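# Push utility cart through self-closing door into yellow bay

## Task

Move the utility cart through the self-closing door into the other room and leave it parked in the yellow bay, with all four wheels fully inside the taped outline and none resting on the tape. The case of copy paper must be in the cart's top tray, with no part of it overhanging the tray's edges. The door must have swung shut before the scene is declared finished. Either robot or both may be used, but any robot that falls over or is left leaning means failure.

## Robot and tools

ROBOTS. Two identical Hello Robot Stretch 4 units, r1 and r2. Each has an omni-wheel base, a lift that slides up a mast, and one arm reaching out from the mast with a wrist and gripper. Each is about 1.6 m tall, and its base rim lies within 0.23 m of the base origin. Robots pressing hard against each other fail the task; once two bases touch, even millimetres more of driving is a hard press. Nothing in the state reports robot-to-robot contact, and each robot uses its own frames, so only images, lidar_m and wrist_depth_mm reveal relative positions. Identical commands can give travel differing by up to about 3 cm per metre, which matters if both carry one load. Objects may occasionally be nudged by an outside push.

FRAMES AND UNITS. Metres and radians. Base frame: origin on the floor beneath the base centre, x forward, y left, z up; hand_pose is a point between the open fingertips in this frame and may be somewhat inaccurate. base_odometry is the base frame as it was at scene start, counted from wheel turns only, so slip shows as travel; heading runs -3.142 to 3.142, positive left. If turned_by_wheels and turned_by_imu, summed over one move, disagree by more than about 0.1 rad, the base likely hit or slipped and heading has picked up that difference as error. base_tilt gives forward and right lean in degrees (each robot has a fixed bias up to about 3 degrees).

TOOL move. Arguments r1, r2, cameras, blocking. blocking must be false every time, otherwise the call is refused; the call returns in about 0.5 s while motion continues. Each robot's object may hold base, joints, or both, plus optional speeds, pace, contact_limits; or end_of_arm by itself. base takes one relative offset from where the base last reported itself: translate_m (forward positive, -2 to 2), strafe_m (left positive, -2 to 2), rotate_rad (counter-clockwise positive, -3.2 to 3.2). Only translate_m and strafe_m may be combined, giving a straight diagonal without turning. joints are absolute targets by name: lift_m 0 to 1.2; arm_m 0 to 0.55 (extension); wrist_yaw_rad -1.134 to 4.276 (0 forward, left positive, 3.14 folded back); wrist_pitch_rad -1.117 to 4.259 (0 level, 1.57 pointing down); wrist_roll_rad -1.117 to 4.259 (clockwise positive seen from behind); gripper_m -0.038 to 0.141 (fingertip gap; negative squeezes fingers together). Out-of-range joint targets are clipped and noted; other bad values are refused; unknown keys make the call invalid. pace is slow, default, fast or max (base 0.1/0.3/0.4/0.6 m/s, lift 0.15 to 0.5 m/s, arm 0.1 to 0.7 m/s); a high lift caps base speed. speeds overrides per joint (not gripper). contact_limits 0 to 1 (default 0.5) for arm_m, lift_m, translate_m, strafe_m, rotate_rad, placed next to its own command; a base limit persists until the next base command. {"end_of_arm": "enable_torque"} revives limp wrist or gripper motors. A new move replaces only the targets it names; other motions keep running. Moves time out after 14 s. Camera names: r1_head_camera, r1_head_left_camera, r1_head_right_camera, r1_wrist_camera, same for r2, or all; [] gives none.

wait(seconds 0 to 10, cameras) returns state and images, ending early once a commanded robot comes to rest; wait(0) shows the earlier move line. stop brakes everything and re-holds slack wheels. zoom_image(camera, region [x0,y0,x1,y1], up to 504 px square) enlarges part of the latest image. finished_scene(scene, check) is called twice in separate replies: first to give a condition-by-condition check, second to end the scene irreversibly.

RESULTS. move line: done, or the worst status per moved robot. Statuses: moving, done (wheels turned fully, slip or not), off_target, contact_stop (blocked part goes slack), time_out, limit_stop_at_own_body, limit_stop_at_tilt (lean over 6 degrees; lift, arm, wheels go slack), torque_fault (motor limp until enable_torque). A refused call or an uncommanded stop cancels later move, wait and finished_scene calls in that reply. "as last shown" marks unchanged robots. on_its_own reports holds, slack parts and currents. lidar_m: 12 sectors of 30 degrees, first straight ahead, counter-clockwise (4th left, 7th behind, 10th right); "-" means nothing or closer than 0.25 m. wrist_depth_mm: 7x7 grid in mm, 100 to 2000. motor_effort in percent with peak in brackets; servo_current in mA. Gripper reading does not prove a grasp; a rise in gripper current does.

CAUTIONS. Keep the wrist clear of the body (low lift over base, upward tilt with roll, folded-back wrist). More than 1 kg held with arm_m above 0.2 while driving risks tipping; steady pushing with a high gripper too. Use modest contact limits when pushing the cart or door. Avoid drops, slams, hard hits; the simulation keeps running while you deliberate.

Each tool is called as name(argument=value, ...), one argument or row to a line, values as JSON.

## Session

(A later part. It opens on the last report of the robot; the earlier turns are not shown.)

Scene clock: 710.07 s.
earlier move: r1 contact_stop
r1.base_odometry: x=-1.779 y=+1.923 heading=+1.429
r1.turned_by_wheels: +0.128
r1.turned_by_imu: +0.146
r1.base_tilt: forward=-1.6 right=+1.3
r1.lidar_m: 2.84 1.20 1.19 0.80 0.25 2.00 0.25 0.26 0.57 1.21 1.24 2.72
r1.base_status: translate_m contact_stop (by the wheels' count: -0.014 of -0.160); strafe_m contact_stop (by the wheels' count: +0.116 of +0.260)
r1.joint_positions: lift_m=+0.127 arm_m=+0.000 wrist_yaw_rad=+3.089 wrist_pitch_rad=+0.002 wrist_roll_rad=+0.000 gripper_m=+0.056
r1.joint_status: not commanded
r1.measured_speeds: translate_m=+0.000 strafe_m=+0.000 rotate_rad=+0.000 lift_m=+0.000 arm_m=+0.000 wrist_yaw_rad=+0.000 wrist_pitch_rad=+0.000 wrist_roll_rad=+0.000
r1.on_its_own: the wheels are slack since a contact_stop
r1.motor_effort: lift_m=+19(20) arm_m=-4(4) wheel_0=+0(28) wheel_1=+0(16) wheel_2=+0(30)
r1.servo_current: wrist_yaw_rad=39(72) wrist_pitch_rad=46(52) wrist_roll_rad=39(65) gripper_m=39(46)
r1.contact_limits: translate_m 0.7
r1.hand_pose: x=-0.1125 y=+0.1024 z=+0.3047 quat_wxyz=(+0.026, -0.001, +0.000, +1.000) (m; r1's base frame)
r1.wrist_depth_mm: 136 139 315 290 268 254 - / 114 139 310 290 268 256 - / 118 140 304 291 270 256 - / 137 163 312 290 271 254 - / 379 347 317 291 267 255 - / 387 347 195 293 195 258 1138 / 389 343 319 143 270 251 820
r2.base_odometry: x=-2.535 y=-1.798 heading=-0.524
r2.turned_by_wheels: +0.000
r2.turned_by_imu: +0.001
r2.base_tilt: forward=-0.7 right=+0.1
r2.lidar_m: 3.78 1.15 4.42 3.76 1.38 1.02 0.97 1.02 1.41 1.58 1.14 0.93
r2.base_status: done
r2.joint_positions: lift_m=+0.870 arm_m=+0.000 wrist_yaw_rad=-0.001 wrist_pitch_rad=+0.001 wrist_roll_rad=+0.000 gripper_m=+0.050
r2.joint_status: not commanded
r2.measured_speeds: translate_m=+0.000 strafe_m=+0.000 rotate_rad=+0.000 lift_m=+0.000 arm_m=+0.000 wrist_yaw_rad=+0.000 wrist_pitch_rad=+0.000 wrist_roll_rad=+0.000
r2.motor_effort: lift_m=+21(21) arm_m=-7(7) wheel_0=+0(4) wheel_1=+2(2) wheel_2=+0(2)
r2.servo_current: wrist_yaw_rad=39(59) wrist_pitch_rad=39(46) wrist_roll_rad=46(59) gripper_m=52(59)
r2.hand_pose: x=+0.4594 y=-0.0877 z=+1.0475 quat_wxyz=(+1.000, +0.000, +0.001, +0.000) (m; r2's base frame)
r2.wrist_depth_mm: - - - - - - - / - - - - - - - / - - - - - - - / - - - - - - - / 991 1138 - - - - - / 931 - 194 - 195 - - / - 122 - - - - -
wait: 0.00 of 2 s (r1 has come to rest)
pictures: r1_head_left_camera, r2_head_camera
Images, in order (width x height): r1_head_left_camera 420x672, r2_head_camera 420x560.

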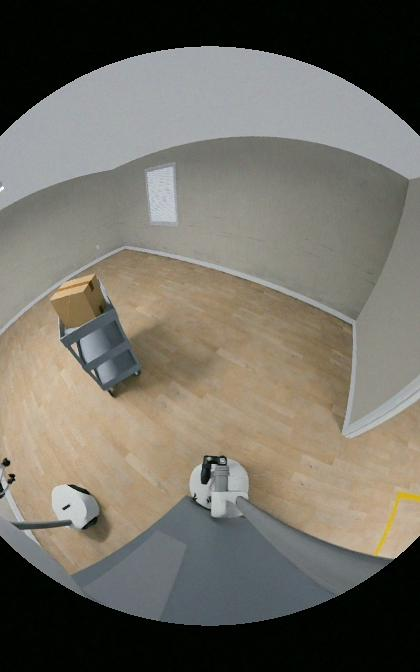

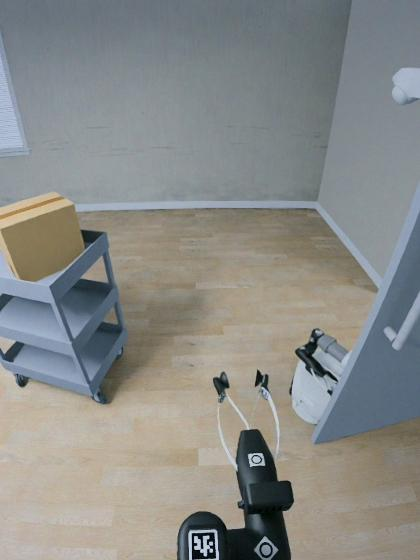

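stop(
)

wait(
  seconds=0.5,
  cameras=["r2_head_right_camera"],
)

Scene clock: 728.90 s.
stop: r1's wheels hold again
r1.base_odometry: x=-1.779 y=+1.923 heading=+1.429
r1.turned_by_wheels: +0.000
r1.turned_by_imu: +0.000
r1.base_tilt: forward=-1.5 right=+1.3
r1.lidar_m: 2.84 1.20 1.21 0.79 0.25 2.02 0.25 0.27 0.59 1.23 1.24 2.73
r1.base_status: translate_m contact_stop (by the wheels' count: -0.014 of -0.160); strafe_m contact_stop (by the wheels' count: +0.116 of +0.260)
r1.joint_positions: lift_m=+0.127 arm_m=+0.000 wrist_yaw_rad=+3.089 wrist_pitch_rad=+0.002 wrist_roll_rad=+0.000 gripper_m=+0.056
r1.joint_status: not commanded
r1.measured_speeds: translate_m=+0.000 strafe_m=+0.000 rotate_rad=+0.000 lift_m=+0.000 arm_m=+0.000 wrist_yaw_rad=+0.000 wrist_pitch_rad=+0.000 wrist_roll_rad=+0.000
r1.motor_effort: lift_m=+19(20) arm_m=-4(4) wheel_0=+0(28) wheel_1=+0(16) wheel_2=+0(30)
r1.servo_current: wrist_yaw_rad=33(72) wrist_pitch_rad=33(52) wrist_roll_rad=65(65) gripper_m=39(46)
r1.contact_limits: translate_m 0.7
r1.hand_pose: x=-0.1125 y=+0.1024 z=+0.3047 quat_wxyz=(+0.026, -0.001, +0.000, +1.000) (m; r1's base frame)
r1.wrist_depth_mm: 136 138 315 289 268 254 - / 114 139 312 291 270 255 - / 118 140 303 289 271 257 - / 137 162 312 291 270 254 - / 379 347 320 293 267 255 - / 389 349 195 293 195 258 1138 / 389 345 320 143 268 252 809
r2.base_odometry: x=-2.535 y=-1.798 heading=-0.524
r2.turned_by_wheels: +0.000
r2.turned_by_imu: +0.000
r2.base_tilt: forward=-0.7 right=+0.0
r2.lidar_m: 3.76 1.18 4.39 3.73 1.40 1.02 0.97 1.03 1.39 1.55 1.11 0.94
r2.base_status: done
r2.joint_positions: lift_m=+0.870 arm_m=+0.000 wrist_yaw_rad=-0.001 wrist_pitch_rad=+0.001 wrist_roll_rad=+0.000 gripper_m=+0.050
r2.joint_status: not commanded
r2.measured_speeds: translate_m=+0.000 strafe_m=+0.000 rotate_rad=+0.000 lift_m=+0.000 arm_m=+0.000 wrist_yaw_rad=+0.000 wrist_pitch_rad=+0.000 wrist_roll_rad=+0.000
r2.motor_effort: lift_m=+21(21) arm_m=-7(7) wheel_0=-1(4) wheel_1=+1(2) wheel_2=+0(2)
r2.servo_current: wrist_yaw_rad=39(59) wrist_pitch_rad=46(46) wrist_roll_rad=52(59) gripper_m=46(59)
r2.hand_pose: x=+0.4594 y=-0.0877 z=+1.0475 quat_wxyz=(+1.000, +0.000, +0.001, +0.000) (m; r2's base frame)
r2.wrist_depth_mm: - - - - - - - / - - - - - - - / - - - - - - - / - - - - - - - / 991 1138 - - - - - / 946 - 193 - 195 - - / - 122 - - - - -
pictures: r1_head_camera, r1_head_left_camera, r1_head_right_camera, r1_wrist_camera, r2_head_camera, r2_head_left_camera, r2_head_right_camera, r2_wrist_camera
Images, in order (width x height): r1_head_camera 420x560, r1_head_left_camera 420x672, r1_head_right_camera 420x672, r1_wrist_camera 616x392, r2_head_camera 420x560, r2_head_left_camera 420x672, r2_head_right_camera 420x672, r2_wrist_camera 616x392.

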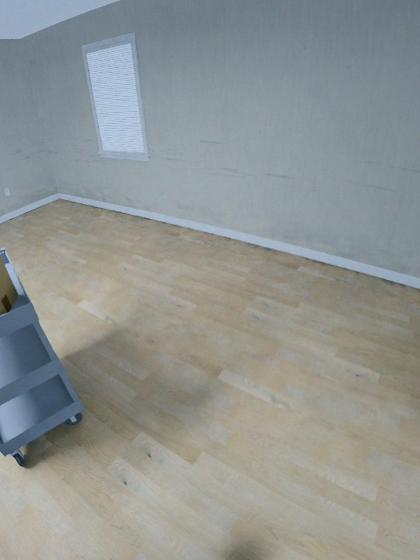

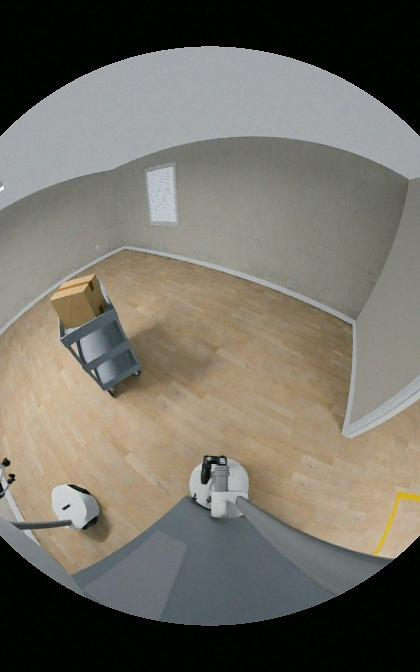

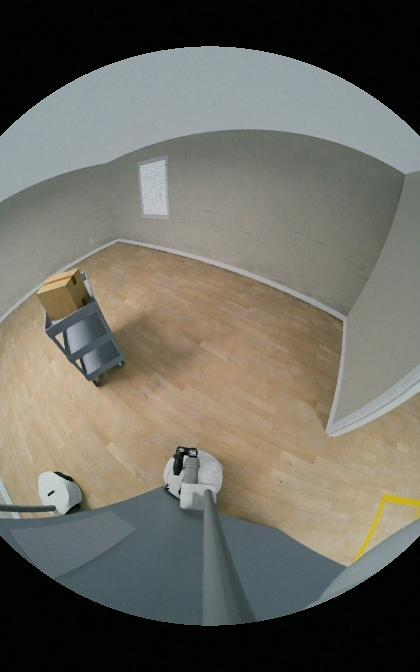

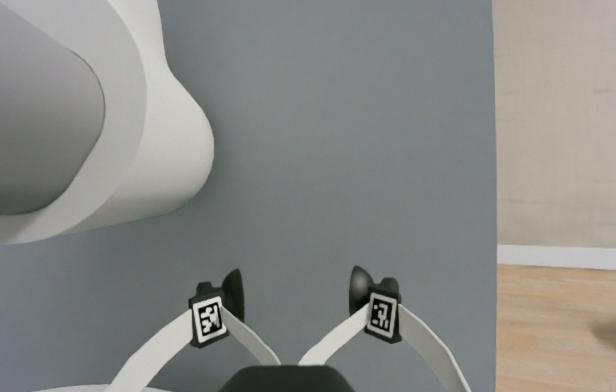

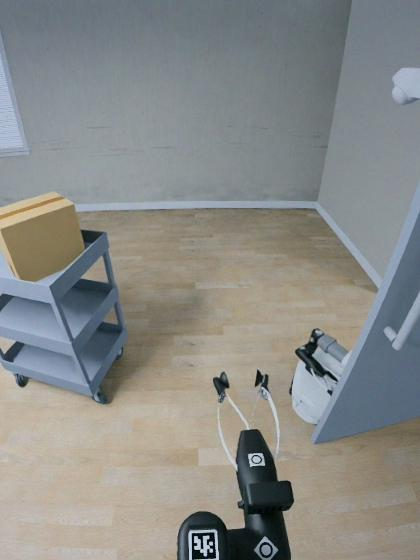

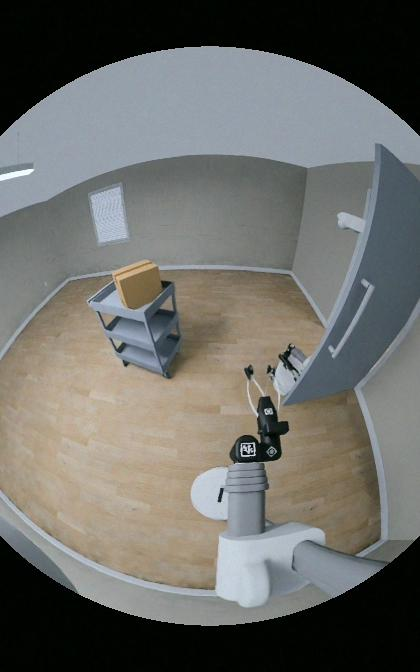

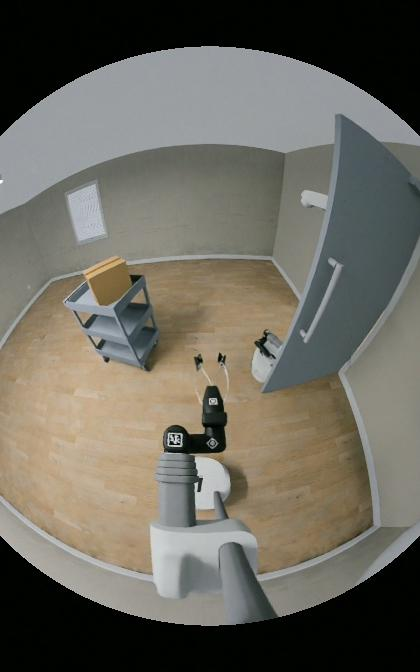

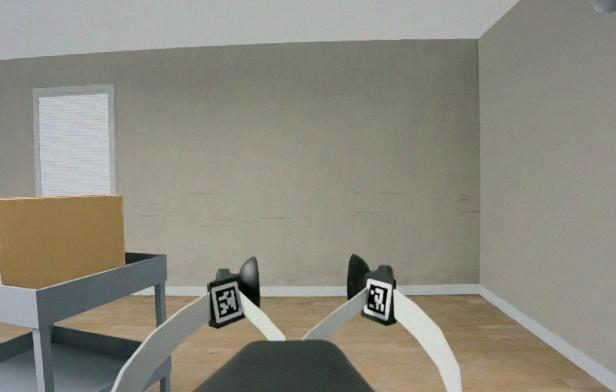

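Scene clock: 729.40 s.
r1.base_odometry: x=-1.779 y=+1.923 heading=+1.429
r1.turned_by_wheels: +0.000
r1.turned_by_imu: +0.000
r1.base_tilt: forward=-1.6 right=+1.3
r1.lidar_m: 2.84 1.17 1.21 0.81 0.25 2.01 0.25 0.26 0.57 1.24 1.26 2.72
r1.base_status: translate_m contact_stop (by the wheels' count: -0.014 of -0.160); strafe_m contact_stop (by the wheels' count: +0.116 of +0.260)
r1.joint_positions: lift_m=+0.127 arm_m=+0.000 wrist_yaw_rad=+3.089 wrist_pitch_rad=+0.002 wrist_roll_rad=+0.000 gripper_m=+0.056
r1.joint_status: not commanded
r1.measured_speeds: translate_m=+0.000 strafe_m=+0.000 rotate_rad=+0.000 lift_m=+0.000 arm_m=+0.000 wrist_yaw_rad=+0.000 wrist_pitch_rad=+0.000 wrist_roll_rad=+0.000
r1.motor_effort: lift_m=+19(20) arm_m=-4(4) wheel_0=+0(28) wheel_1=+0(16) wheel_2=+0(30)
r1.servo_current: wrist_yaw_rad=46(72) wrist_pitch_rad=26(52) wrist_roll_rad=39(65) gripper_m=39(46)
r1.contact_limits: translate_m 0.7
r1.hand_pose: x=-0.1125 y=+0.1024 z=+0.3047 quat_wxyz=(+0.026, -0.001, +0.000, +1.000) (m; r1's base frame)
r1.wrist_depth_mm: 137 138 314 290 268 255 - / 113 139 312 290 268 255 - / 118 139 306 294 270 258 - / 137 162 312 293 270 254 - / 379 347 315 293 268 255 - / 387 351 195 293 195 257 1118 / 389 345 320 143 268 253 809
r2.base_odometry: x=-2.535 y=-1.798 heading=-0.524
r2.turned_by_wheels: +0.000
r2.turned_by_imu: +0.000
r2.base_tilt: forward=-0.6 right=+0.1
r2.lidar_m: 3.77 1.16 4.40 3.74 1.43 1.01 0.96 1.02 1.44 1.57 1.10 0.90
r2.base_status: done
r2.joint_positions: lift_m=+0.870 arm_m=+0.000 wrist_yaw_rad=-0.001 wrist_pitch_rad=+0.001 wrist_roll_rad=+0.000 gripper_m=+0.050
r2.joint_status: not commanded
r2.measured_speeds: translate_m=+0.000 strafe_m=+0.000 rotate_rad=+0.000 lift_m=+0.000 arm_m=+0.000 wrist_yaw_rad=+0.000 wrist_pitch_rad=+0.000 wrist_roll_rad=+0.000
r2.motor_effort: lift_m=+21(21) arm_m=-7(7) wheel_0=-1(4) wheel_1=+1(2) wheel_2=+0(2)
r2.servo_current: wrist_yaw_rad=46(59) wrist_pitch_rad=39(46) wrist_roll_rad=33(59) gripper_m=39(59)
r2.hand_pose: x=+0.4594 y=-0.0877 z=+1.0475 quat_wxyz=(+1.000, +0.000, +0.001, +0.000) (m; r2's base frame)
r2.wrist_depth_mm: - - - - - - - / - - - - - - - / - - - - - - - / - - - - - - - / 991 1138 - - - - - / 931 - 193 - 194 - - / - 122 - - - - -
wait: 0.50 s; at rest by 0.27 s
pictures: r2_head_right_camera
Images, in order (width x height): r2_head_right_camera 420x672.

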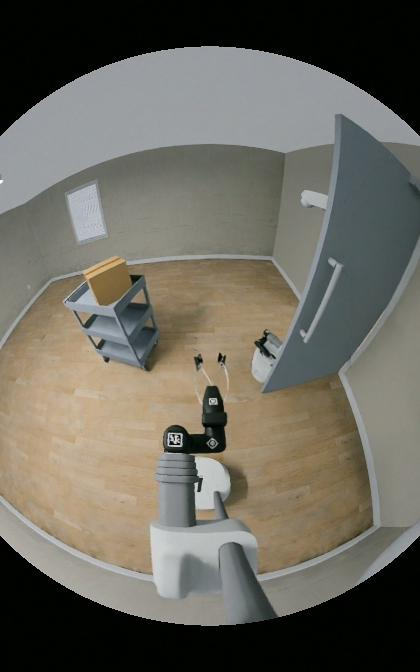

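move(
  r2={"base": {"translate_m": 1.08}, "joints": {"wrist_pitch_rad": 1.57, "wrist_roll_rad": 1.57, "lift_m": 1.0}},
  blocking=false,
  cameras=[],
)

wait(
  seconds=8,
  cameras=[],
)

wait(
  seconds=8,
  cameras=["r2_head_camera", "r2_head_left_camera"],
)

Scene clock: 753.07 s.
move: r2 moving
r1.base_odometry: x=-1.779 y=+1.923 heading=+1.429
r1.turned_by_wheels: +0.000
r1.turned_by_imu: +0.000
r1.base_tilt: forward=-1.6 right=+1.3
r1.lidar_m: 2.85 1.19 1.18 0.81 0.25 2.02 0.25 0.27 0.59 1.22 1.27 2.72
r1.base_status: not commanded
r1.joint_positions: lift_m=+0.127 arm_m=+0.000 wrist_yaw_rad=+3.089 wrist_pitch_rad=+0.002 wrist_roll_rad=+0.000 gripper_m=+0.056
r1.joint_status: not commanded
r1.measured_speeds: translate_m=+0.000 strafe_m=+0.000 rotate_rad=+0.000 lift_m=+0.000 arm_m=+0.000 wrist_yaw_rad=+0.000 wrist_pitch_rad=+0.000 wrist_roll_rad=+0.000
r1.motor_effort: lift_m=+19(19) arm_m=-4(4) wheel_0=+0(0) wheel_1=+0(0) wheel_2=+0(0)
r1.servo_current: wrist_yaw_rad=52(59) wrist_pitch_rad=46(52) wrist_roll_rad=52(65) gripper_m=46(46)
r1.contact_limits: translate_m 0.7
r1.hand_pose: x=-0.1125 y=+0.1024 z=+0.3047 quat_wxyz=(+0.026, -0.001, +0.000, +1.000) (m; r1's base frame)
r1.wrist_depth_mm: 136 139 312 290 268 254 - / 114 139 310 290 268 255 - / 118 140 304 290 271 256 - / 137 163 312 291 271 253 - / 377 345 317 293 270 254 - / 389 347 194 294 195 257 1118 / 389 343 320 144 268 253 809
r2.base_odometry: x=-2.508 y=-1.814 heading=-0.524
r2.turned_by_wheels: +0.000
r2.turned_by_imu: +0.001
r2.base_tilt: forward=-0.7 right=+0.1
r2.lidar_m: 3.75 1.15 1.63 3.90 1.44 1.04 0.99 1.06 1.46 1.56 0.94 0.93
r2.base_status: translate_m moving
r2.joint_positions: lift_m=+0.908 arm_m=+0.000 wrist_yaw_rad=-0.001 wrist_pitch_rad=+0.582 wrist_roll_rad=+0.589 gripper_m=+0.050
r2.joint_status: lift_m moving; wrist_pitch_rad moving; wrist_roll_rad moving
r2.measured_speeds: translate_m=+0.121 strafe_m=-0.001 rotate_rad=+0.002 lift_m=+0.146 arm_m=+0.000 wrist_yaw_rad=+0.000 wrist_pitch_rad=+1.818 wrist_roll_rad=+1.820
r2.motor_effort: lift_m=+22(25) arm_m=-7(7) wheel_0=+8(9) wheel_1=+7(9) wheel_2=-11(13)
r2.servo_current: wrist_yaw_rad=46(52) wrist_pitch_rad=59(85) wrist_roll_rad=59(98) gripper_m=46(59)
r2.hand_pose: x=+0.4119 y=-0.0876 z=+0.9273 quat_wxyz=(+0.917, +0.278, +0.274, -0.084) (m; r2's base frame)
r2.wrist_depth_mm: - - - - - - - / - - - - - 1921 - / - - - - 1921 1182 946 / 991 - - - 1661 1138 976 / 960 - - 1661 1397 1229 1008 / 904 1078 190 1397 190 1098 991 / 1255 931 - - - 976 891
pictures: none
No camera images: "cameras" was empty.

Scene clock: 757.63 s.
earlier move: r2 done
r1.base_odometry: x=-1.779 y=+1.923 heading=+1.429
r1.turned_by_wheels: +0.000
r1.turned_by_imu: +0.000
r1.base_tilt: forward=-1.5 right=+1.3
r1.lidar_m: 2.87 0.53 0.49 2.78 0.25 2.01 0.25 0.27 0.62 1.22 1.25 2.72
r1.base_status: not commanded
r1.joint_positions: lift_m=+0.127 arm_m=+0.000 wrist_yaw_rad=+3.089 wrist_pitch_rad=+0.002 wrist_roll_rad=+0.000 gripper_m=+0.056
r1.joint_status: not commanded
r1.measured_speeds: translate_m=+0.000 strafe_m=+0.000 rotate_rad=+0.000 lift_m=+0.000 arm_m=+0.000 wrist_yaw_rad=+0.000 wrist_pitch_rad=+0.000 wrist_roll_rad=+0.000
r1.motor_effort: lift_m=+19(19) arm_m=-4(4) wheel_0=+0(1) wheel_1=+0(0) wheel_2=+0(0)
r1.servo_current: wrist_yaw_rad=52(65) wrist_pitch_rad=46(52) wrist_roll_rad=65(72) gripper_m=39(52)
r1.contact_limits: translate_m 0.7
r1.hand_pose: x=-0.1125 y=+0.1024 z=+0.3047 quat_wxyz=(+0.026, -0.001, +0.000, +1.000) (m; r1's base frame)
r1.wrist_depth_mm: 136 139 314 289 268 254 - / 113 139 310 290 270 256 - / 118 140 304 291 268 256 - / 137 163 312 290 270 254 - / 382 347 319 293 268 254 - / 389 349 194 293 196 258 1138 / 392 345 319 143 267 252 809
r2.base_odometry: x=-1.600 y=-2.339 heading=-0.524
r2.turned_by_wheels: +0.000
r2.turned_by_imu: +0.001
r2.base_tilt: forward=-0.7 right=+0.1
r2.lidar_m: 2.69 2.82 0.51 0.50 2.93 2.14 2.05 2.14 0.56 0.48 1.78 2.26
r2.base_status: done
r2.joint_positions: lift_m=+1.000 arm_m=+0.000 wrist_yaw_rad=-0.001 wrist_pitch_rad=+1.567 wrist_roll_rad=+1.568 gripper_m=+0.050
r2.joint_status: all done
r2.measured_speeds: translate_m=+0.000 strafe_m=+0.000 rotate_rad=+0.000 lift_m=+0.000 arm_m=+0.000 wrist_yaw_rad=+0.000 wrist_pitch_rad=+0.000 wrist_roll_rad=+0.000
r2.motor_effort: lift_m=+21(25) arm_m=-7(7) wheel_0=+3(13) wheel_1=+4(9) wheel_2=-4(14)
r2.servo_current: wrist_yaw_rad=46(65) wrist_pitch_rad=39(98) wrist_roll_rad=33(104) gripper_m=52(59)
r2.hand_pose: x=+0.1721 y=-0.0874 z=+0.8896 quat_wxyz=(+0.501, +0.500, +0.500, -0.499) (m; r2's base frame)
r2.wrist_depth_mm: 1138 1118 1118 1098 891 1098 1098 / 1118 1118 1098 1118 1098 1118 1098 / 1118 1098 1098 1118 1118 1098 1098 / 1118 1098 1138 1098 - 1098 1078 / 1138 1118 1098 1098 - 1098 359 / 1138 1118 193 1098 188 1098 1098 / 1118 1118 1118 - - 1098 1098
wait: 4.57 of 8 s (r2 has come to rest)
pictures: none
No camera images: "cameras" was empty.

Scene clock: 765.63 s.
r1.base_odometry: x=-1.779 y=+1.923 heading=+1.429
r1.turned_by_wheels: +0.000
r1.turned_by_imu: -0.001
r1.base_tilt: forward=-1.6 right=+1.3
r1.lidar_m: 2.85 0.52 0.48 2.76 0.25 2.01 0.25 0.26 0.61 1.23 1.25 2.73
r1.base_status: not commanded
r1.joint_positions: lift_m=+0.127 arm_m=+0.000 wrist_yaw_rad=+3.089 wrist_pitch_rad=+0.002 wrist_roll_rad=+0.000 gripper_m=+0.056
r1.joint_status: not commanded
r1.measured_speeds: translate_m=+0.000 strafe_m=+0.000 rotate_rad=+0.000 lift_m=+0.000 arm_m=+0.000 wrist_yaw_rad=+0.000 wrist_pitch_rad=+0.000 wrist_roll_rad=+0.000
r1.motor_effort: lift_m=+19(19) arm_m=-4(4) wheel_0=+0(1) wheel_1=+0(0) wheel_2=+0(0)
r1.servo_current: wrist_yaw_rad=39(65) wrist_pitch_rad=39(52) wrist_roll_rad=59(72) gripper_m=39(52)
r1.contact_limits: translate_m 0.7
r1.hand_pose: x=-0.1125 y=+0.1024 z=+0.3047 quat_wxyz=(+0.026, -0.001, +0.000, +1.000) (m; r1's base frame)
r1.wrist_depth_mm: 136 139 315 289 268 255 - / 114 139 312 290 270 256 - / 118 139 304 291 270 256 - / 137 162 312 291 270 254 - / 379 347 319 294 268 254 - / 389 351 195 293 195 257 1138 / 389 343 319 143 270 253 809
r2.base_odometry: x=-1.600 y=-2.339 heading=-0.524
r2.turned_by_wheels: +0.000
r2.turned_by_imu: +0.001
r2.base_tilt: forward=-0.7 right=+0.1
r2.lidar_m: 2.71 2.83 0.52 0.52 2.91 2.15 2.04 2.14 0.54 0.49 1.80 2.25
r2.base_status: done
r2.joint_positions: lift_m=+1.000 arm_m=+0.000 wrist_yaw_rad=-0.001 wrist_pitch_rad=+1.567 wrist_roll_rad=+1.568 gripper_m=+0.050
r2.joint_status: all done
r2.measured_speeds: translate_m=+0.000 strafe_m=+0.000 rotate_rad=+0.000 lift_m=+0.000 arm_m=+0.000 wrist_yaw_rad=+0.000 wrist_pitch_rad=+0.000 wrist_roll_rad=+0.000
r2.motor_effort: lift_m=+21(25) arm_m=-6(7) wheel_0=+3(13) wheel_1=+4(9) wheel_2=-4(14)
r2.servo_current: wrist_yaw_rad=39(65) wrist_pitch_rad=39(98) wrist_roll_rad=52(104) gripper_m=52(59)
r2.hand_pose: x=+0.1721 y=-0.0874 z=+0.8896 quat_wxyz=(+0.501, +0.500, +0.500, -0.499) (m; r2's base frame)
r2.wrist_depth_mm: 1098 1138 1118 1118 878 1078 1060 / 1098 1118 1098 1118 1118 1078 1098 / 1118 1118 1098 1098 1118 1078 1118 / 1118 1118 1118 1098 - 1098 1098 / 1118 1118 1118 1098 - 1098 359 / 1138 1118 194 1118 189 1098 1098 / 1118 1118 1118 - - 1118 1098
wait: 8.00 s; at rest by 0.27 s
pictures: r2_head_camera, r2_head_left_camera
Images, in order (width x height): r2_head_camera 420x560, r2_head_left_camera 420x672.

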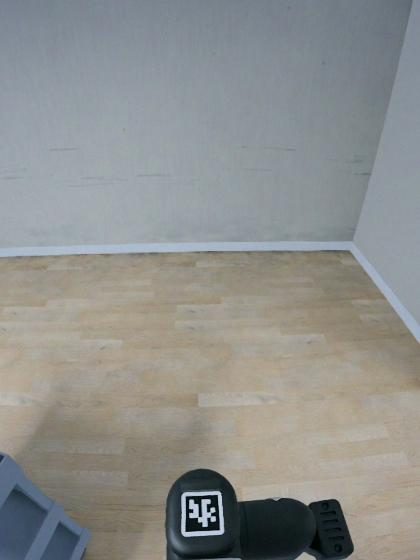

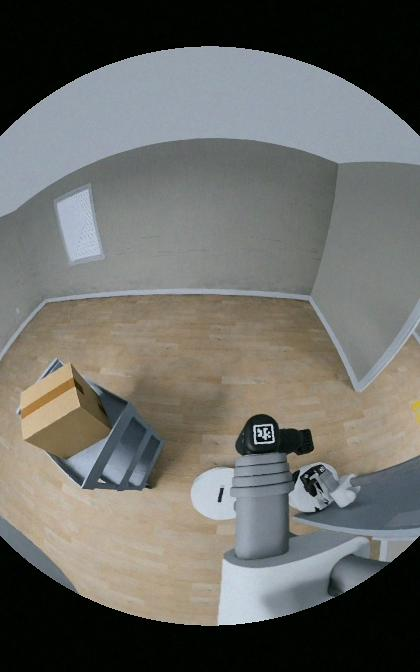

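move(
  r2={"base": {"rotate_rad": 1.328}},
  blocking=false,
  cameras=[],
)

wait(
  seconds=5,
  cameras=["r2_head_camera", "r2_head_left_camera", "r2_head_right_camera", "r2_wrist_camera"],
)

Scene clock: 773.60 s.
move: r2 moving
r1.base_odometry: x=-1.779 y=+1.923 heading=+1.429
r1.turned_by_wheels: +0.000
r1.turned_by_imu: +0.000
r1.base_tilt: forward=-1.5 right=+1.3
r1.lidar_m: 2.83 0.53 0.48 2.78 0.25 2.02 0.25 0.26 0.60 1.21 1.25 2.72
r1.base_status: not commanded
r1.joint_positions: lift_m=+0.127 arm_m=+0.000 wrist_yaw_rad=+3.089 wrist_pitch_rad=+0.002 wrist_roll_rad=+0.000 gripper_m=+0.056
r1.joint_status: not commanded
r1.measured_speeds: translate_m=+0.000 strafe_m=+0.000 rotate_rad=+0.000 lift_m=+0.000 arm_m=+0.000 wrist_yaw_rad=+0.000 wrist_pitch_rad=+0.000 wrist_roll_rad=+0.000
r1.motor_effort: lift_m=+19(19) arm_m=-4(4) wheel_0=+0(1) wheel_1=+0(0) wheel_2=+0(0)
r1.servo_current: wrist_yaw_rad=46(52) wrist_pitch_rad=39(46) wrist_roll_rad=52(65) gripper_m=39(52)
r1.contact_limits: translate_m 0.7
r1.hand_pose: x=-0.1125 y=+0.1024 z=+0.3047 quat_wxyz=(+0.026, -0.001, +0.000, +1.000) (m; r1's base frame)
r1.wrist_depth_mm: 136 139 314 290 267 255 - / 114 139 312 289 268 255 - / 117 139 304 290 271 256 - / 137 163 312 291 268 255 - / 379 347 315 293 267 254 - / 389 347 195 293 195 258 1138 / 392 345 322 143 268 253 809
r2.base_odometry: x=-1.600 y=-2.339 heading=-0.323
r2.turned_by_wheels: +0.201
r2.turned_by_imu: +0.196
r2.base_tilt: forward=-0.7 right=+0.1
r2.lidar_m: 2.70 0.56 0.50 0.53 2.47 2.06 2.04 1.92 0.50 0.47 1.77 2.73
r2.base_status: rotate_rad moving
r2.joint_positions: lift_m=+1.000 arm_m=+0.000 wrist_yaw_rad=-0.001 wrist_pitch_rad=+1.567 wrist_roll_rad=+1.568 gripper_m=+0.050
r2.joint_status: not commanded
r2.measured_speeds: translate_m=+0.001 strafe_m=-0.001 rotate_rad=+0.780 lift_m=+0.000 arm_m=+0.000 wrist_yaw_rad=+0.000 wrist_pitch_rad=+0.000 wrist_roll_rad=+0.000
r2.motor_effort: lift_m=+21(21) arm_m=-7(7) wheel_0=-5(8) wheel_1=-8(10) wheel_2=-10(11)
r2.servo_current: wrist_yaw_rad=46(59) wrist_pitch_rad=39(46) wrist_roll_rad=52(52) gripper_m=59(59)
r2.hand_pose: x=+0.1721 y=-0.0874 z=+0.8896 quat_wxyz=(+0.501, +0.500, +0.500, -0.499) (m; r2's base frame)
r2.wrist_depth_mm: 1098 1098 1098 1098 904 878 1098 / 1118 1118 1118 1098 1098 1098 1078 / 1138 1118 1118 1098 1118 1078 1118 / 1098 1118 1118 1118 - 1078 1098 / 1138 1118 1118 1098 - 1098 362 / 1118 1138 194 1118 187 1098 1118 / 1138 1098 1138 - - 1098 1098
pictures: none
No camera images: "cameras" was empty.

Scene clock: 775.20 s.
earlier move: r2 done
r1.base_odometry: x=-1.779 y=+1.923 heading=+1.429
r1.turned_by_wheels: +0.000
r1.turned_by_imu: +0.000
r1.base_tilt: forward=-1.5 right=+1.3
r1.lidar_m: 2.87 0.50 0.48 2.76 0.25 1.99 0.25 0.25 0.58 1.22 1.23 2.72
r1.base_status: not commanded
r1.joint_positions: lift_m=+0.127 arm_m=+0.000 wrist_yaw_rad=+3.089 wrist_pitch_rad=+0.002 wrist_roll_rad=+0.000 gripper_m=+0.056
r1.joint_status: not commanded
r1.measured_speeds: translate_m=+0.000 strafe_m=+0.000 rotate_rad=+0.000 lift_m=+0.000 arm_m=+0.000 wrist_yaw_rad=+0.000 wrist_pitch_rad=+0.000 wrist_roll_rad=+0.000
r1.motor_effort: lift_m=+19(19) arm_m=-4(4) wheel_0=+0(1) wheel_1=+0(0) wheel_2=+0(0)
r1.servo_current: wrist_yaw_rad=33(59) wrist_pitch_rad=46(46) wrist_roll_rad=39(65) gripper_m=39(52)
r1.contact_limits: translate_m 0.7
r1.hand_pose: x=-0.1125 y=+0.1024 z=+0.3047 quat_wxyz=(+0.026, -0.001, +0.000, +1.000) (m; r1's base frame)
r1.wrist_depth_mm: 136 138 315 289 268 254 - / 114 139 312 290 270 255 - / 118 140 306 289 270 256 - / 137 162 312 291 270 254 - / 382 349 317 291 270 254 - / 387 351 195 294 195 257 1138 / 389 345 319 143 270 252 798
r2.base_odometry: x=-1.600 y=-2.339 heading=+0.803
r2.turned_by_wheels: +1.126
r2.turned_by_imu: +1.096
r2.base_tilt: forward=-0.7 right=+0.1
r2.lidar_m: 0.51 0.55 2.37 2.05 2.06 0.72 0.50 0.50 1.83 2.69 2.67 0.53
r2.base_status: done
r2.joint_positions: lift_m=+1.000 arm_m=+0.000 wrist_yaw_rad=-0.001 wrist_pitch_rad=+1.567 wrist_roll_rad=+1.568 gripper_m=+0.050
r2.joint_status: not commanded
r2.measured_speeds: translate_m=+0.000 strafe_m=+0.000 rotate_rad=+0.000 lift_m=+0.000 arm_m=+0.000 wrist_yaw_rad=+0.000 wrist_pitch_rad=+0.000 wrist_roll_rad=+0.000
r2.motor_effort: lift_m=+21(21) arm_m=-7(7) wheel_0=-3(10) wheel_1=-3(10) wheel_2=-4(11)
r2.servo_current: wrist_yaw_rad=46(59) wrist_pitch_rad=39(46) wrist_roll_rad=33(59) gripper_m=46(59)
r2.hand_pose: x=+0.1721 y=-0.0874 z=+0.8896 quat_wxyz=(+0.501, +0.500, +0.500, -0.499) (m; r2's base frame)
r2.wrist_depth_mm: 1118 1098 1118 1098 1098 1098 1078 / 1098 1118 1118 1118 1098 1098 1098 / - 1118 1098 1098 1118 1098 1098 / - 640 1098 1098 - 1118 960 / - 627 1098 1098 - 1078 359 / - 634 192 1118 188 1118 1098 / - 591 1118 - - 1118 1078
wait: 1.60 of 5 s (r2 has come to rest)
pictures: r2_head_camera, r2_head_left_camera, r2_head_right_camera, r2_wrist_camera
Images, in order (width x height): r2_head_camera 420x560, r2_head_left_camera 420x672, r2_head_right_camera 420x672, r2_wrist_camera 616x392.

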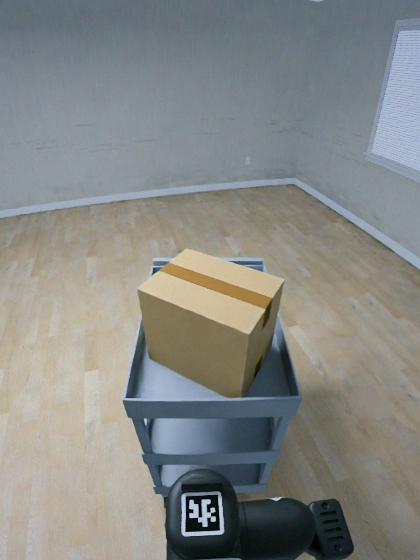

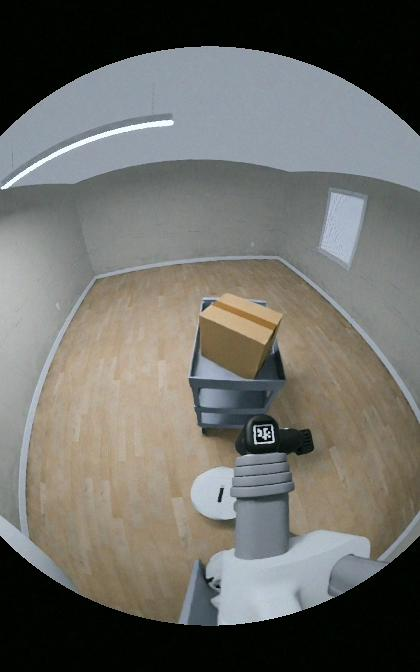

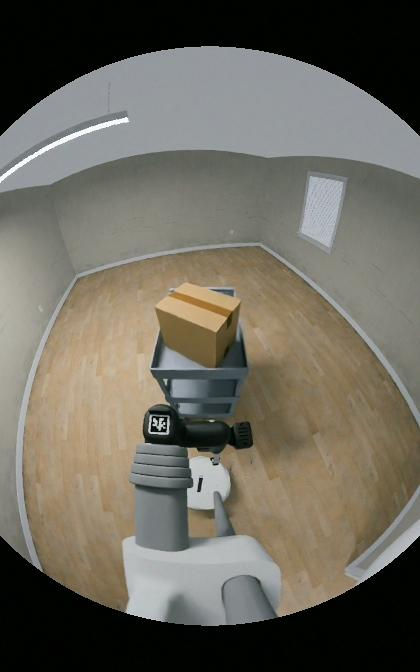

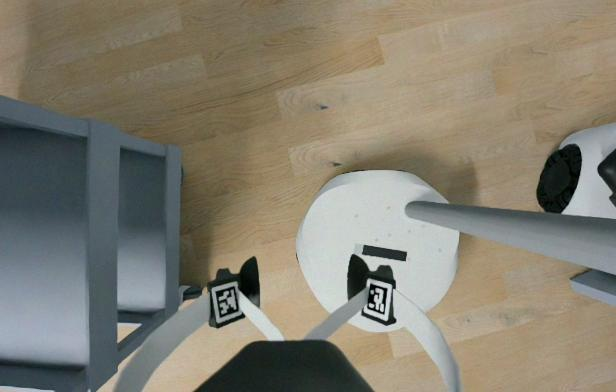

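move(
  r2={"base": {"strafe_m": -0.87}},
  blocking=false,
  cameras=[],
)

wait(
  seconds=8,
  cameras=["r2_head_camera"],
)

move(
  r2={"base": {"translate_m": 0.81}},
  blocking=false,
  cameras=[],
)

wait(
  seconds=8,
  cameras=["r2_head_camera", "r2_head_left_camera"],
)

Scene clock: 923.57 s.
move: r2 moving
r1.base_odometry: x=-1.779 y=+1.923 heading=+1.429
r1.turned_by_wheels: +0.000
r1.turned_by_imu: +0.000
r1.base_tilt: forward=-1.5 right=+1.3
r1.lidar_m: 2.87 0.50 0.47 2.73 0.25 2.02 0.25 0.26 0.59 1.22 1.25 2.70
r1.base_status: not commanded
r1.joint_positions: lift_m=+0.127 arm_m=+0.000 wrist_yaw_rad=+3.089 wrist_pitch_rad=+0.002 wrist_roll_rad=+0.000 gripper_m=+0.056
r1.joint_status: not commanded
r1.measured_speeds: translate_m=+0.000 strafe_m=+0.000 rotate_rad=+0.000 lift_m=+0.000 arm_m=+0.000 wrist_yaw_rad=+0.000 wrist_pitch_rad=+0.000 wrist_roll_rad=+0.000
r1.motor_effort: lift_m=+18(19) arm_m=-4(4) wheel_0=+0(0) wheel_1=+0(0) wheel_2=+0(0)
r1.servo_current: wrist_yaw_rad=46(46) wrist_pitch_rad=39(39) wrist_roll_rad=52(59) gripper_m=46(46)
r1.contact_limits: translate_m 0.7
r1.hand_pose: x=-0.1125 y=+0.1024 z=+0.3047 quat_wxyz=(+0.026, -0.001, +0.000, +1.000) (m; r1's base frame)
r1.wrist_depth_mm: 136 139 315 289 268 255 - / 114 139 310 290 270 255 - / 118 140 304 290 270 255 - / 137 163 310 291 272 254 - / 382 349 320 291 267 254 - / 384 349 194 291 195 257 1160 / 389 347 320 143 271 253 809
r2.base_odometry: x=-1.574 y=-2.364 heading=+0.803
r2.turned_by_wheels: +0.000
r2.turned_by_imu: +0.000
r2.base_tilt: forward=-0.6 right=+0.0
r2.lidar_m: 0.51 0.54 2.41 2.10 2.10 0.65 0.47 0.47 1.84 2.64 2.67 0.54
r2.base_status: strafe_m moving
r2.joint_positions: lift_m=+1.000 arm_m=+0.000 wrist_yaw_rad=-0.001 wrist_pitch_rad=+1.567 wrist_roll_rad=+1.568 gripper_m=+0.050
r2.joint_status: not commanded
r2.measured_speeds: translate_m=+0.000 strafe_m=-0.139 rotate_rad=+0.002 lift_m=+0.000 arm_m=+0.000 wrist_yaw_rad=+0.000 wrist_pitch_rad=+0.000 wrist_roll_rad=+0.000
r2.motor_effort: lift_m=+21(21) arm_m=-7(7) wheel_0=+8(12) wheel_1=-11(11) wheel_2=-1(3)
r2.servo_current: wrist_yaw_rad=52(52) wrist_pitch_rad=39(46) wrist_roll_rad=46(52) gripper_m=52(59)
r2.hand_pose: x=+0.1721 y=-0.0874 z=+0.8896 quat_wxyz=(+0.501, +0.500, +0.500, -0.499) (m; r2's base frame)
r2.wrist_depth_mm: 1118 1078 1098 1078 1098 1098 1078 / 1098 1118 1118 1118 1118 1098 1098 / 1118 1118 1138 1118 1098 1098 1098 / - 627 1118 1118 - 1078 976 / - 627 1098 1118 - 1098 359 / - 621 191 1118 189 1098 1118 / - 591 1098 - - 1098 1098
pictures: none
No camera images: "cameras" was empty.

Scene clock: 927.30 s.
earlier move: r2 done
r1.base_odometry: x=-1.779 y=+1.923 heading=+1.429
r1.turned_by_wheels: +0.000
r1.turned_by_imu: +0.000
r1.base_tilt: forward=-1.5 right=+1.3
r1.lidar_m: 0.78 1.20 1.21 2.76 0.25 1.99 0.25 0.25 0.56 1.22 1.25 2.72
r1.base_status: not commanded
r1.joint_positions: lift_m=+0.127 arm_m=+0.000 wrist_yaw_rad=+3.089 wrist_pitch_rad=+0.002 wrist_roll_rad=+0.000 gripper_m=+0.056
r1.joint_status: not commanded
r1.measured_speeds: translate_m=+0.000 strafe_m=+0.000 rotate_rad=+0.000 lift_m=+0.000 arm_m=+0.000 wrist_yaw_rad=+0.000 wrist_pitch_rad=+0.000 wrist_roll_rad=+0.000
r1.motor_effort: lift_m=+19(19) arm_m=-3(4) wheel_0=+0(1) wheel_1=+0(0) wheel_2=+0(0)
r1.servo_current: wrist_yaw_rad=39(72) wrist_pitch_rad=46(52) wrist_roll_rad=33(72) gripper_m=46(52)
r1.contact_limits: translate_m 0.7
r1.hand_pose: x=-0.1125 y=+0.1024 z=+0.3047 quat_wxyz=(+0.026, -0.001, +0.000, +1.000) (m; r1's base frame)
r1.wrist_depth_mm: 136 139 315 290 268 255 - / 114 139 310 290 268 254 - / 118 139 304 291 270 256 - / 137 163 312 290 268 255 - / 382 347 319 293 268 255 - / 387 349 194 291 195 258 1118 / 389 343 319 143 270 252 809
r2.base_odometry: x=-0.974 y=-2.943 heading=+0.803
r2.turned_by_wheels: +0.000
r2.turned_by_imu: +0.001
r2.base_tilt: forward=-0.7 right=+0.1
r2.lidar_m: 3.83 0.87 0.78 2.88 0.79 0.79 1.38 1.35 1.61 1.85 1.86 2.19
r2.base_status: done
r2.joint_positions: lift_m=+1.000 arm_m=+0.000 wrist_yaw_rad=-0.001 wrist_pitch_rad=+1.567 wrist_roll_rad=+1.568 gripper_m=+0.050
r2.joint_status: not commanded
r2.measured_speeds: translate_m=+0.000 strafe_m=+0.000 rotate_rad=+0.000 lift_m=+0.000 arm_m=+0.000 wrist_yaw_rad=+0.000 wrist_pitch_rad=+0.000 wrist_roll_rad=+0.000
r2.motor_effort: lift_m=+20(21) arm_m=-7(7) wheel_0=+2(13) wheel_1=-2(12) wheel_2=+0(3)
r2.servo_current: wrist_yaw_rad=46(59) wrist_pitch_rad=39(52) wrist_roll_rad=46(65) gripper_m=52(59)
r2.hand_pose: x=+0.1721 y=-0.0874 z=+0.8896 quat_wxyz=(+0.501, +0.500, +0.500, -0.499) (m; r2's base frame)
r2.wrist_depth_mm: 1118 1118 1118 1078 1098 1098 1098 / 1118 1118 1098 1098 1098 1098 1118 / 1118 1118 1118 1118 1118 1098 1118 / 1118 1098 1098 1118 - 1118 1078 / 1098 1118 1118 1118 - 1078 362 / 1118 1138 195 1098 189 1098 1118 / 1118 1118 1118 - - 1118 1118
wait: 3.73 of 8 s (r2 has come to rest)
pictures: r2_head_camera
Images, in order (width x height): r2_head_camera 420x560.

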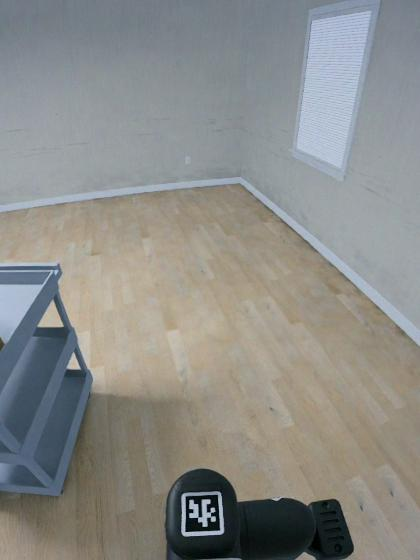

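Scene clock: 927.80 s.
move: r2 moving
r1.base_odometry: x=-1.779 y=+1.923 heading=+1.429
r1.turned_by_wheels: +0.000
r1.turned_by_imu: +0.000
r1.base_tilt: forward=-1.6 right=+1.3
r1.lidar_m: 0.80 1.20 1.20 2.74 0.25 2.01 0.25 0.25 0.60 1.21 1.24 2.72
r1.base_status: not commanded
r1.joint_positions: lift_m=+0.127 arm_m=+0.000 wrist_yaw_rad=+3.089 wrist_pitch_rad=+0.002 wrist_roll_rad=+0.000 gripper_m=+0.056
r1.joint_status: not commanded
r1.measured_speeds: translate_m=+0.000 strafe_m=+0.000 rotate_rad=+0.000 lift_m=+0.000 arm_m=+0.000 wrist_yaw_rad=+0.000 wrist_pitch_rad=+0.000 wrist_roll_rad=+0.000
r1.motor_effort: lift_m=+19(19) arm_m=-4(4) wheel_0=+0(0) wheel_1=+0(0) wheel_2=+0(0)
r1.servo_current: wrist_yaw_rad=52(65) wrist_pitch_rad=46(52) wrist_roll_rad=33(65) gripper_m=33(46)
r1.contact_limits: translate_m 0.7
r1.hand_pose: x=-0.1125 y=+0.1024 z=+0.3047 quat_wxyz=(+0.026, -0.001, +0.000, +1.000) (m; r1's base frame)
r1.wrist_depth_mm: 136 139 314 290 268 254 - / 114 139 310 290 268 256 - / 118 140 304 290 270 255 - / 137 163 310 291 271 254 - / 379 349 319 293 268 255 - / 389 347 195 294 195 257 1138 / 389 345 319 143 268 252 809
r2.base_odometry: x=-0.952 y=-2.920 heading=+0.803
r2.turned_by_wheels: +0.000
r2.turned_by_imu: +0.000
r2.base_tilt: forward=-0.7 right=+0.1
r2.lidar_m: 3.79 0.85 0.77 2.90 0.83 0.84 1.41 1.38 1.66 1.86 1.84 2.13
r2.base_status: translate_m moving
r2.joint_positions: lift_m=+1.000 arm_m=+0.000 wrist_yaw_rad=-0.001 wrist_pitch_rad=+1.567 wrist_roll_rad=+1.568 gripper_m=+0.050
r2.joint_status: not commanded
r2.measured_speeds: translate_m=+0.121 strafe_m=-0.002 rotate_rad=+0.000 lift_m=+0.000 arm_m=+0.000 wrist_yaw_rad=+0.000 wrist_pitch_rad=+0.000 wrist_roll_rad=+0.000
r2.motor_effort: lift_m=+20(21) arm_m=-7(7) wheel_0=+7(8) wheel_1=+7(9) wheel_2=-13(13)
r2.servo_current: wrist_yaw_rad=46(59) wrist_pitch_rad=39(46) wrist_roll_rad=46(52) gripper_m=39(59)
r2.hand_pose: x=+0.1721 y=-0.0874 z=+0.8896 quat_wxyz=(+0.501, +0.500, +0.500, -0.499) (m; r2's base frame)
r2.wrist_depth_mm: 1118 1118 1118 1098 1098 1098 1098 / 1118 1098 1118 1098 1118 1098 1098 / 1098 1098 1138 1098 1098 1098 1098 / 1118 1118 1098 1098 - 1118 1078 / 1118 1118 1118 1098 - 1098 362 / 1098 1138 194 1118 189 1118 1118 / 1118 1118 1138 - - 1098 1098
pictures: none
No camera images: "cameras" was empty.

Scene clock: 931.50 s.
earlier move: r2 done
r1.base_odometry: x=-1.779 y=+1.923 heading=+1.429
r1.turned_by_wheels: +0.000
r1.turned_by_imu: +0.000
r1.base_tilt: forward=-1.6 right=+1.3
r1.lidar_m: 1.49 1.18 1.20 2.77 0.25 2.00 0.25 0.27 0.61 1.22 1.27 2.72
r1.base_status: not commanded
r1.joint_positions: lift_m=+0.127 arm_m=+0.000 wrist_yaw_rad=+3.089 wrist_pitch_rad=+0.002 wrist_roll_rad=+0.000 gripper_m=+0.056
r1.joint_status: not commanded
r1.measured_speeds: translate_m=+0.000 strafe_m=+0.000 rotate_rad=+0.000 lift_m=+0.000 arm_m=+0.000 wrist_yaw_rad=+0.000 wrist_pitch_rad=+0.000 wrist_roll_rad=+0.000
r1.motor_effort: lift_m=+19(19) arm_m=-4(4) wheel_0=+0(1) wheel_1=+0(0) wheel_2=+0(0)
r1.servo_current: wrist_yaw_rad=59(65) wrist_pitch_rad=33(52) wrist_roll_rad=59(72) gripper_m=39(46)
r1.contact_limits: translate_m 0.7
r1.hand_pose: x=-0.1125 y=+0.1024 z=+0.3047 quat_wxyz=(+0.026, -0.001, +0.000, +1.000) (m; r1's base frame)
r1.wrist_depth_mm: 136 138 314 287 268 254 - / 114 139 310 290 268 255 - / 118 140 304 291 271 256 - / 137 162 312 290 270 254 - / 379 347 315 291 268 254 - / 384 349 195 293 195 258 1138 / 389 345 319 143 268 254 809
r2.base_odometry: x=-0.412 y=-2.360 heading=+0.803
r2.turned_by_wheels: +0.000
r2.turned_by_imu: +0.001
r2.base_tilt: forward=-0.7 right=+0.1
r2.lidar_m: 3.43 3.66 0.61 0.57 0.61 1.46 2.15 2.14 1.91 1.65 1.67 1.93
r2.base_status: done
r2.joint_positions: lift_m=+1.000 arm_m=+0.000 wrist_yaw_rad=-0.001 wrist_pitch_rad=+1.567 wrist_roll_rad=+1.568 gripper_m=+0.050
r2.joint_status: not commanded
r2.measured_speeds: translate_m=+0.000 strafe_m=+0.000 rotate_rad=+0.000 lift_m=+0.000 arm_m=+0.000 wrist_yaw_rad=+0.000 wrist_pitch_rad=+0.000 wrist_roll_rad=+0.000
r2.motor_effort: lift_m=+20(21) arm_m=-7(7) wheel_0=+4(10) wheel_1=+3(9) wheel_2=-2(14)
r2.servo_current: wrist_yaw_rad=46(65) wrist_pitch_rad=46(46) wrist_roll_rad=46(65) gripper_m=59(59)
r2.hand_pose: x=+0.1721 y=-0.0874 z=+0.8896 quat_wxyz=(+0.501, +0.500, +0.500, -0.499) (m; r2's base frame)
r2.wrist_depth_mm: 1118 1098 1098 1098 1118 1118 1098 / 1138 1118 1098 1098 1118 1078 1098 / 1118 1118 1118 1098 1098 1098 1078 / 1138 1138 1118 1078 - 1098 1098 / 1118 1138 1118 1098 - 1098 364 / 1138 1098 193 1098 189 1118 1098 / 1138 1098 1118 - - 1098 1098
wait: 3.70 of 8 s (r2 has come to rest)
pictures: r2_head_camera, r2_head_left_camera
Images, in order (width x height): r2_head_camera 420x560, r2_head_left_camera 420x672.

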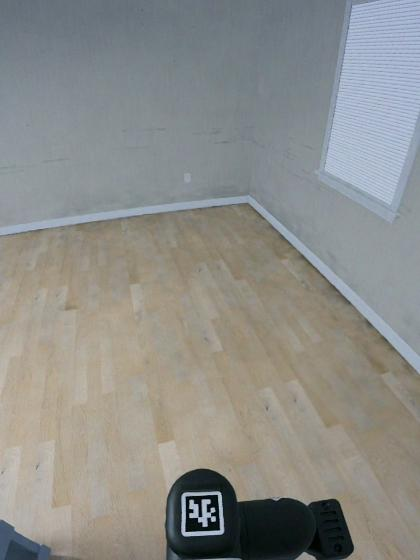

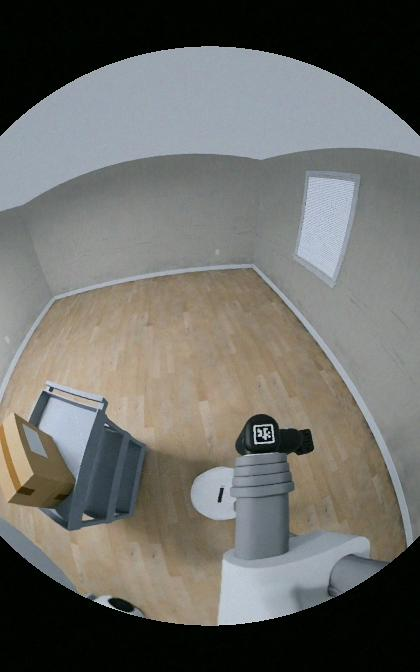

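move(
  r2={"base": {"rotate_rad": 1.571}},
  blocking=false,
  cameras=[],
)

wait(
  seconds=5,
  cameras=["r2_head_camera", "r2_head_left_camera", "r2_wrist_camera"],
)

Scene clock: 936.23 s.
move: r2 moving
r1.base_odometry: x=-1.779 y=+1.923 heading=+1.429
r1.turned_by_wheels: +0.000
r1.turned_by_imu: +0.000
r1.base_tilt: forward=-1.6 right=+1.3
r1.lidar_m: 1.46 1.19 1.20 2.76 0.25 2.01 0.25 0.26 0.56 1.22 1.26 2.74
r1.base_status: not commanded
r1.joint_positions: lift_m=+0.127 arm_m=+0.000 wrist_yaw_rad=+3.089 wrist_pitch_rad=+0.002 wrist_roll_rad=+0.000 gripper_m=+0.056
r1.joint_status: not commanded
r1.measured_speeds: translate_m=+0.000 strafe_m=+0.000 rotate_rad=+0.000 lift_m=+0.000 arm_m=+0.000 wrist_yaw_rad=+0.000 wrist_pitch_rad=+0.000 wrist_roll_rad=+0.000
r1.motor_effort: lift_m=+19(19) arm_m=-4(4) wheel_0=+0(0) wheel_1=+0(0) wheel_2=+0(0)
r1.servo_current: wrist_yaw_rad=33(52) wrist_pitch_rad=33(52) wrist_roll_rad=59(59) gripper_m=46(46)
r1.contact_limits: translate_m 0.7
r1.hand_pose: x=-0.1125 y=+0.1024 z=+0.3047 quat_wxyz=(+0.026, -0.001, +0.000, +1.000) (m; r1's base frame)
r1.wrist_depth_mm: 136 138 314 290 267 254 - / 113 139 310 290 268 254 - / 118 140 304 291 268 256 - / 137 163 312 291 271 254 - / 379 347 317 291 267 255 - / 387 347 195 291 195 258 1138 / 392 345 317 144 268 253 809
r2.base_odometry: x=-0.412 y=-2.360 heading=+1.004
r2.turned_by_wheels: +0.201
r2.turned_by_imu: +0.196
r2.base_tilt: forward=-0.7 right=+0.1
r2.lidar_m: 3.66 3.75 0.57 0.57 1.73 1.48 2.15 2.22 1.76 1.65 1.70 2.25
r2.base_status: rotate_rad moving
r2.joint_positions: lift_m=+1.000 arm_m=+0.000 wrist_yaw_rad=-0.001 wrist_pitch_rad=+1.567 wrist_roll_rad=+1.568 gripper_m=+0.050
r2.joint_status: not commanded
r2.measured_speeds: translate_m=-0.001 strafe_m=-0.002 rotate_rad=+0.779 lift_m=+0.000 arm_m=+0.000 wrist_yaw_rad=+0.000 wrist_pitch_rad=+0.000 wrist_roll_rad=+0.000
r2.motor_effort: lift_m=+20(21) arm_m=-6(7) wheel_0=-5(9) wheel_1=-6(9) wheel_2=-9(11)
r2.servo_current: wrist_yaw_rad=39(59) wrist_pitch_rad=39(46) wrist_roll_rad=52(52) gripper_m=52(52)
r2.hand_pose: x=+0.1721 y=-0.0874 z=+0.8896 quat_wxyz=(+0.501, +0.500, +0.500, -0.499) (m; r2's base frame)
r2.wrist_depth_mm: 1118 1098 1098 1098 1098 1098 1078 / 1138 1098 1098 1098 1098 1098 1098 / 1118 1138 1118 1098 1098 1098 1078 / 1118 1118 1118 1118 - 1098 1078 / 1118 1138 1118 1098 - 1078 364 / 1138 1138 194 1118 188 1098 1098 / 1118 1118 1118 - - 1118 1098
pictures: none
No camera images: "cameras" was empty.

Scene clock: 938.00 s.
earlier move: r2 done
r1.base_odometry: x=-1.779 y=+1.923 heading=+1.429
r1.turned_by_wheels: +0.000
r1.turned_by_imu: +0.000
r1.base_tilt: forward=-1.5 right=+1.3
r1.lidar_m: 1.47 1.21 1.21 2.77 0.25 2.02 0.25 0.26 0.62 1.24 1.26 2.72
r1.base_status: not commanded
r1.joint_positions: lift_m=+0.127 arm_m=+0.000 wrist_yaw_rad=+3.089 wrist_pitch_rad=+0.002 wrist_roll_rad=+0.000 gripper_m=+0.056
r1.joint_status: not commanded
r1.measured_speeds: translate_m=+0.000 strafe_m=+0.000 rotate_rad=+0.000 lift_m=+0.000 arm_m=+0.000 wrist_yaw_rad=+0.000 wrist_pitch_rad=+0.000 wrist_roll_rad=+0.000
r1.motor_effort: lift_m=+19(19) arm_m=-4(4) wheel_0=+0(1) wheel_1=+0(0) wheel_2=+0(0)
r1.servo_current: wrist_yaw_rad=46(59) wrist_pitch_rad=46(52) wrist_roll_rad=39(59) gripper_m=39(46)
r1.contact_limits: translate_m 0.7
r1.hand_pose: x=-0.1125 y=+0.1024 z=+0.3047 quat_wxyz=(+0.026, -0.001, +0.000, +1.000) (m; r1's base frame)
r1.wrist_depth_mm: 136 138 315 290 267 254 - / 114 139 312 289 270 254 - / 117 140 307 291 268 256 - / 137 163 312 291 271 254 - / 382 347 317 294 268 254 - / 387 349 195 293 195 257 1118 / 389 347 319 143 268 251 820
r2.base_odometry: x=-0.412 y=-2.360 heading=+2.373
r2.turned_by_wheels: +1.369
r2.turned_by_imu: +1.333
r2.base_tilt: forward=-0.7 right=+0.1
r2.lidar_m: 0.57 0.62 1.45 2.14 2.16 1.96 1.67 1.67 1.96 3.40 3.68 0.61
r2.base_status: done
r2.joint_positions: lift_m=+1.000 arm_m=+0.000 wrist_yaw_rad=-0.001 wrist_pitch_rad=+1.567 wrist_roll_rad=+1.568 gripper_m=+0.050
r2.joint_status: not commanded
r2.measured_speeds: translate_m=+0.000 strafe_m=+0.000 rotate_rad=+0.000 lift_m=+0.000 arm_m=+0.000 wrist_yaw_rad=+0.000 wrist_pitch_rad=+0.000 wrist_roll_rad=+0.000
r2.motor_effort: lift_m=+20(21) arm_m=-7(7) wheel_0=-4(9) wheel_1=-4(9) wheel_2=-6(12)
r2.servo_current: wrist_yaw_rad=46(59) wrist_pitch_rad=46(46) wrist_roll_rad=46(59) gripper_m=46(59)
r2.hand_pose: x=+0.1721 y=-0.0874 z=+0.8896 quat_wxyz=(+0.501, +0.500, +0.500, -0.499) (m; r2's base frame)
r2.wrist_depth_mm: 1098 1098 1098 1098 1098 1098 1078 / 1098 1098 1078 1098 1078 1098 1078 / - 1098 1118 1118 1098 1098 1098 / - - 1118 1098 - 1098 1078 / - 1138 1098 1118 - 1098 364 / - - 193 1118 188 1098 1098 / - 146 1118 - - 1098 1098
wait: 1.77 of 5 s (r2 has come to rest)
pictures: r2_head_camera, r2_head_left_camera, r2_wrist_camera
Images, in order (width x height): r2_head_camera 420x560, r2_head_left_camera 420x672, r2_wrist_camera 616x392.

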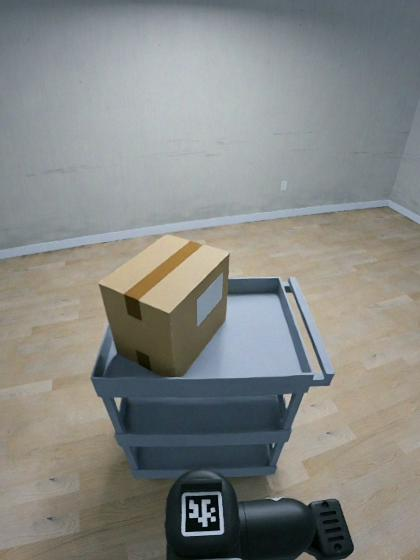

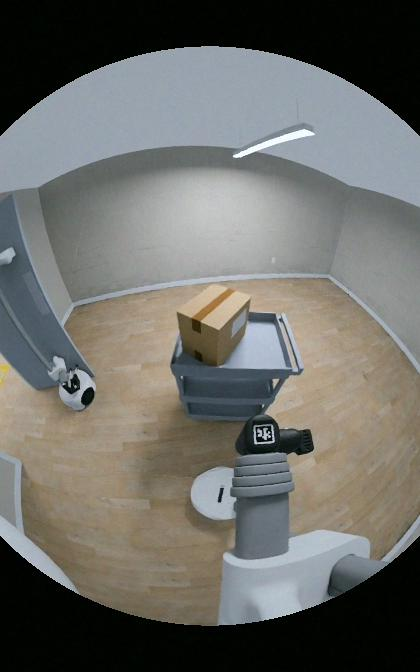

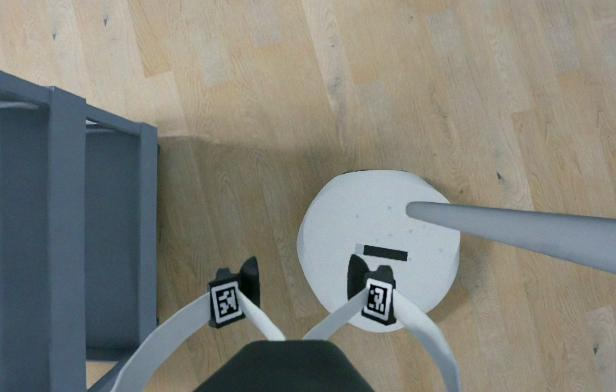

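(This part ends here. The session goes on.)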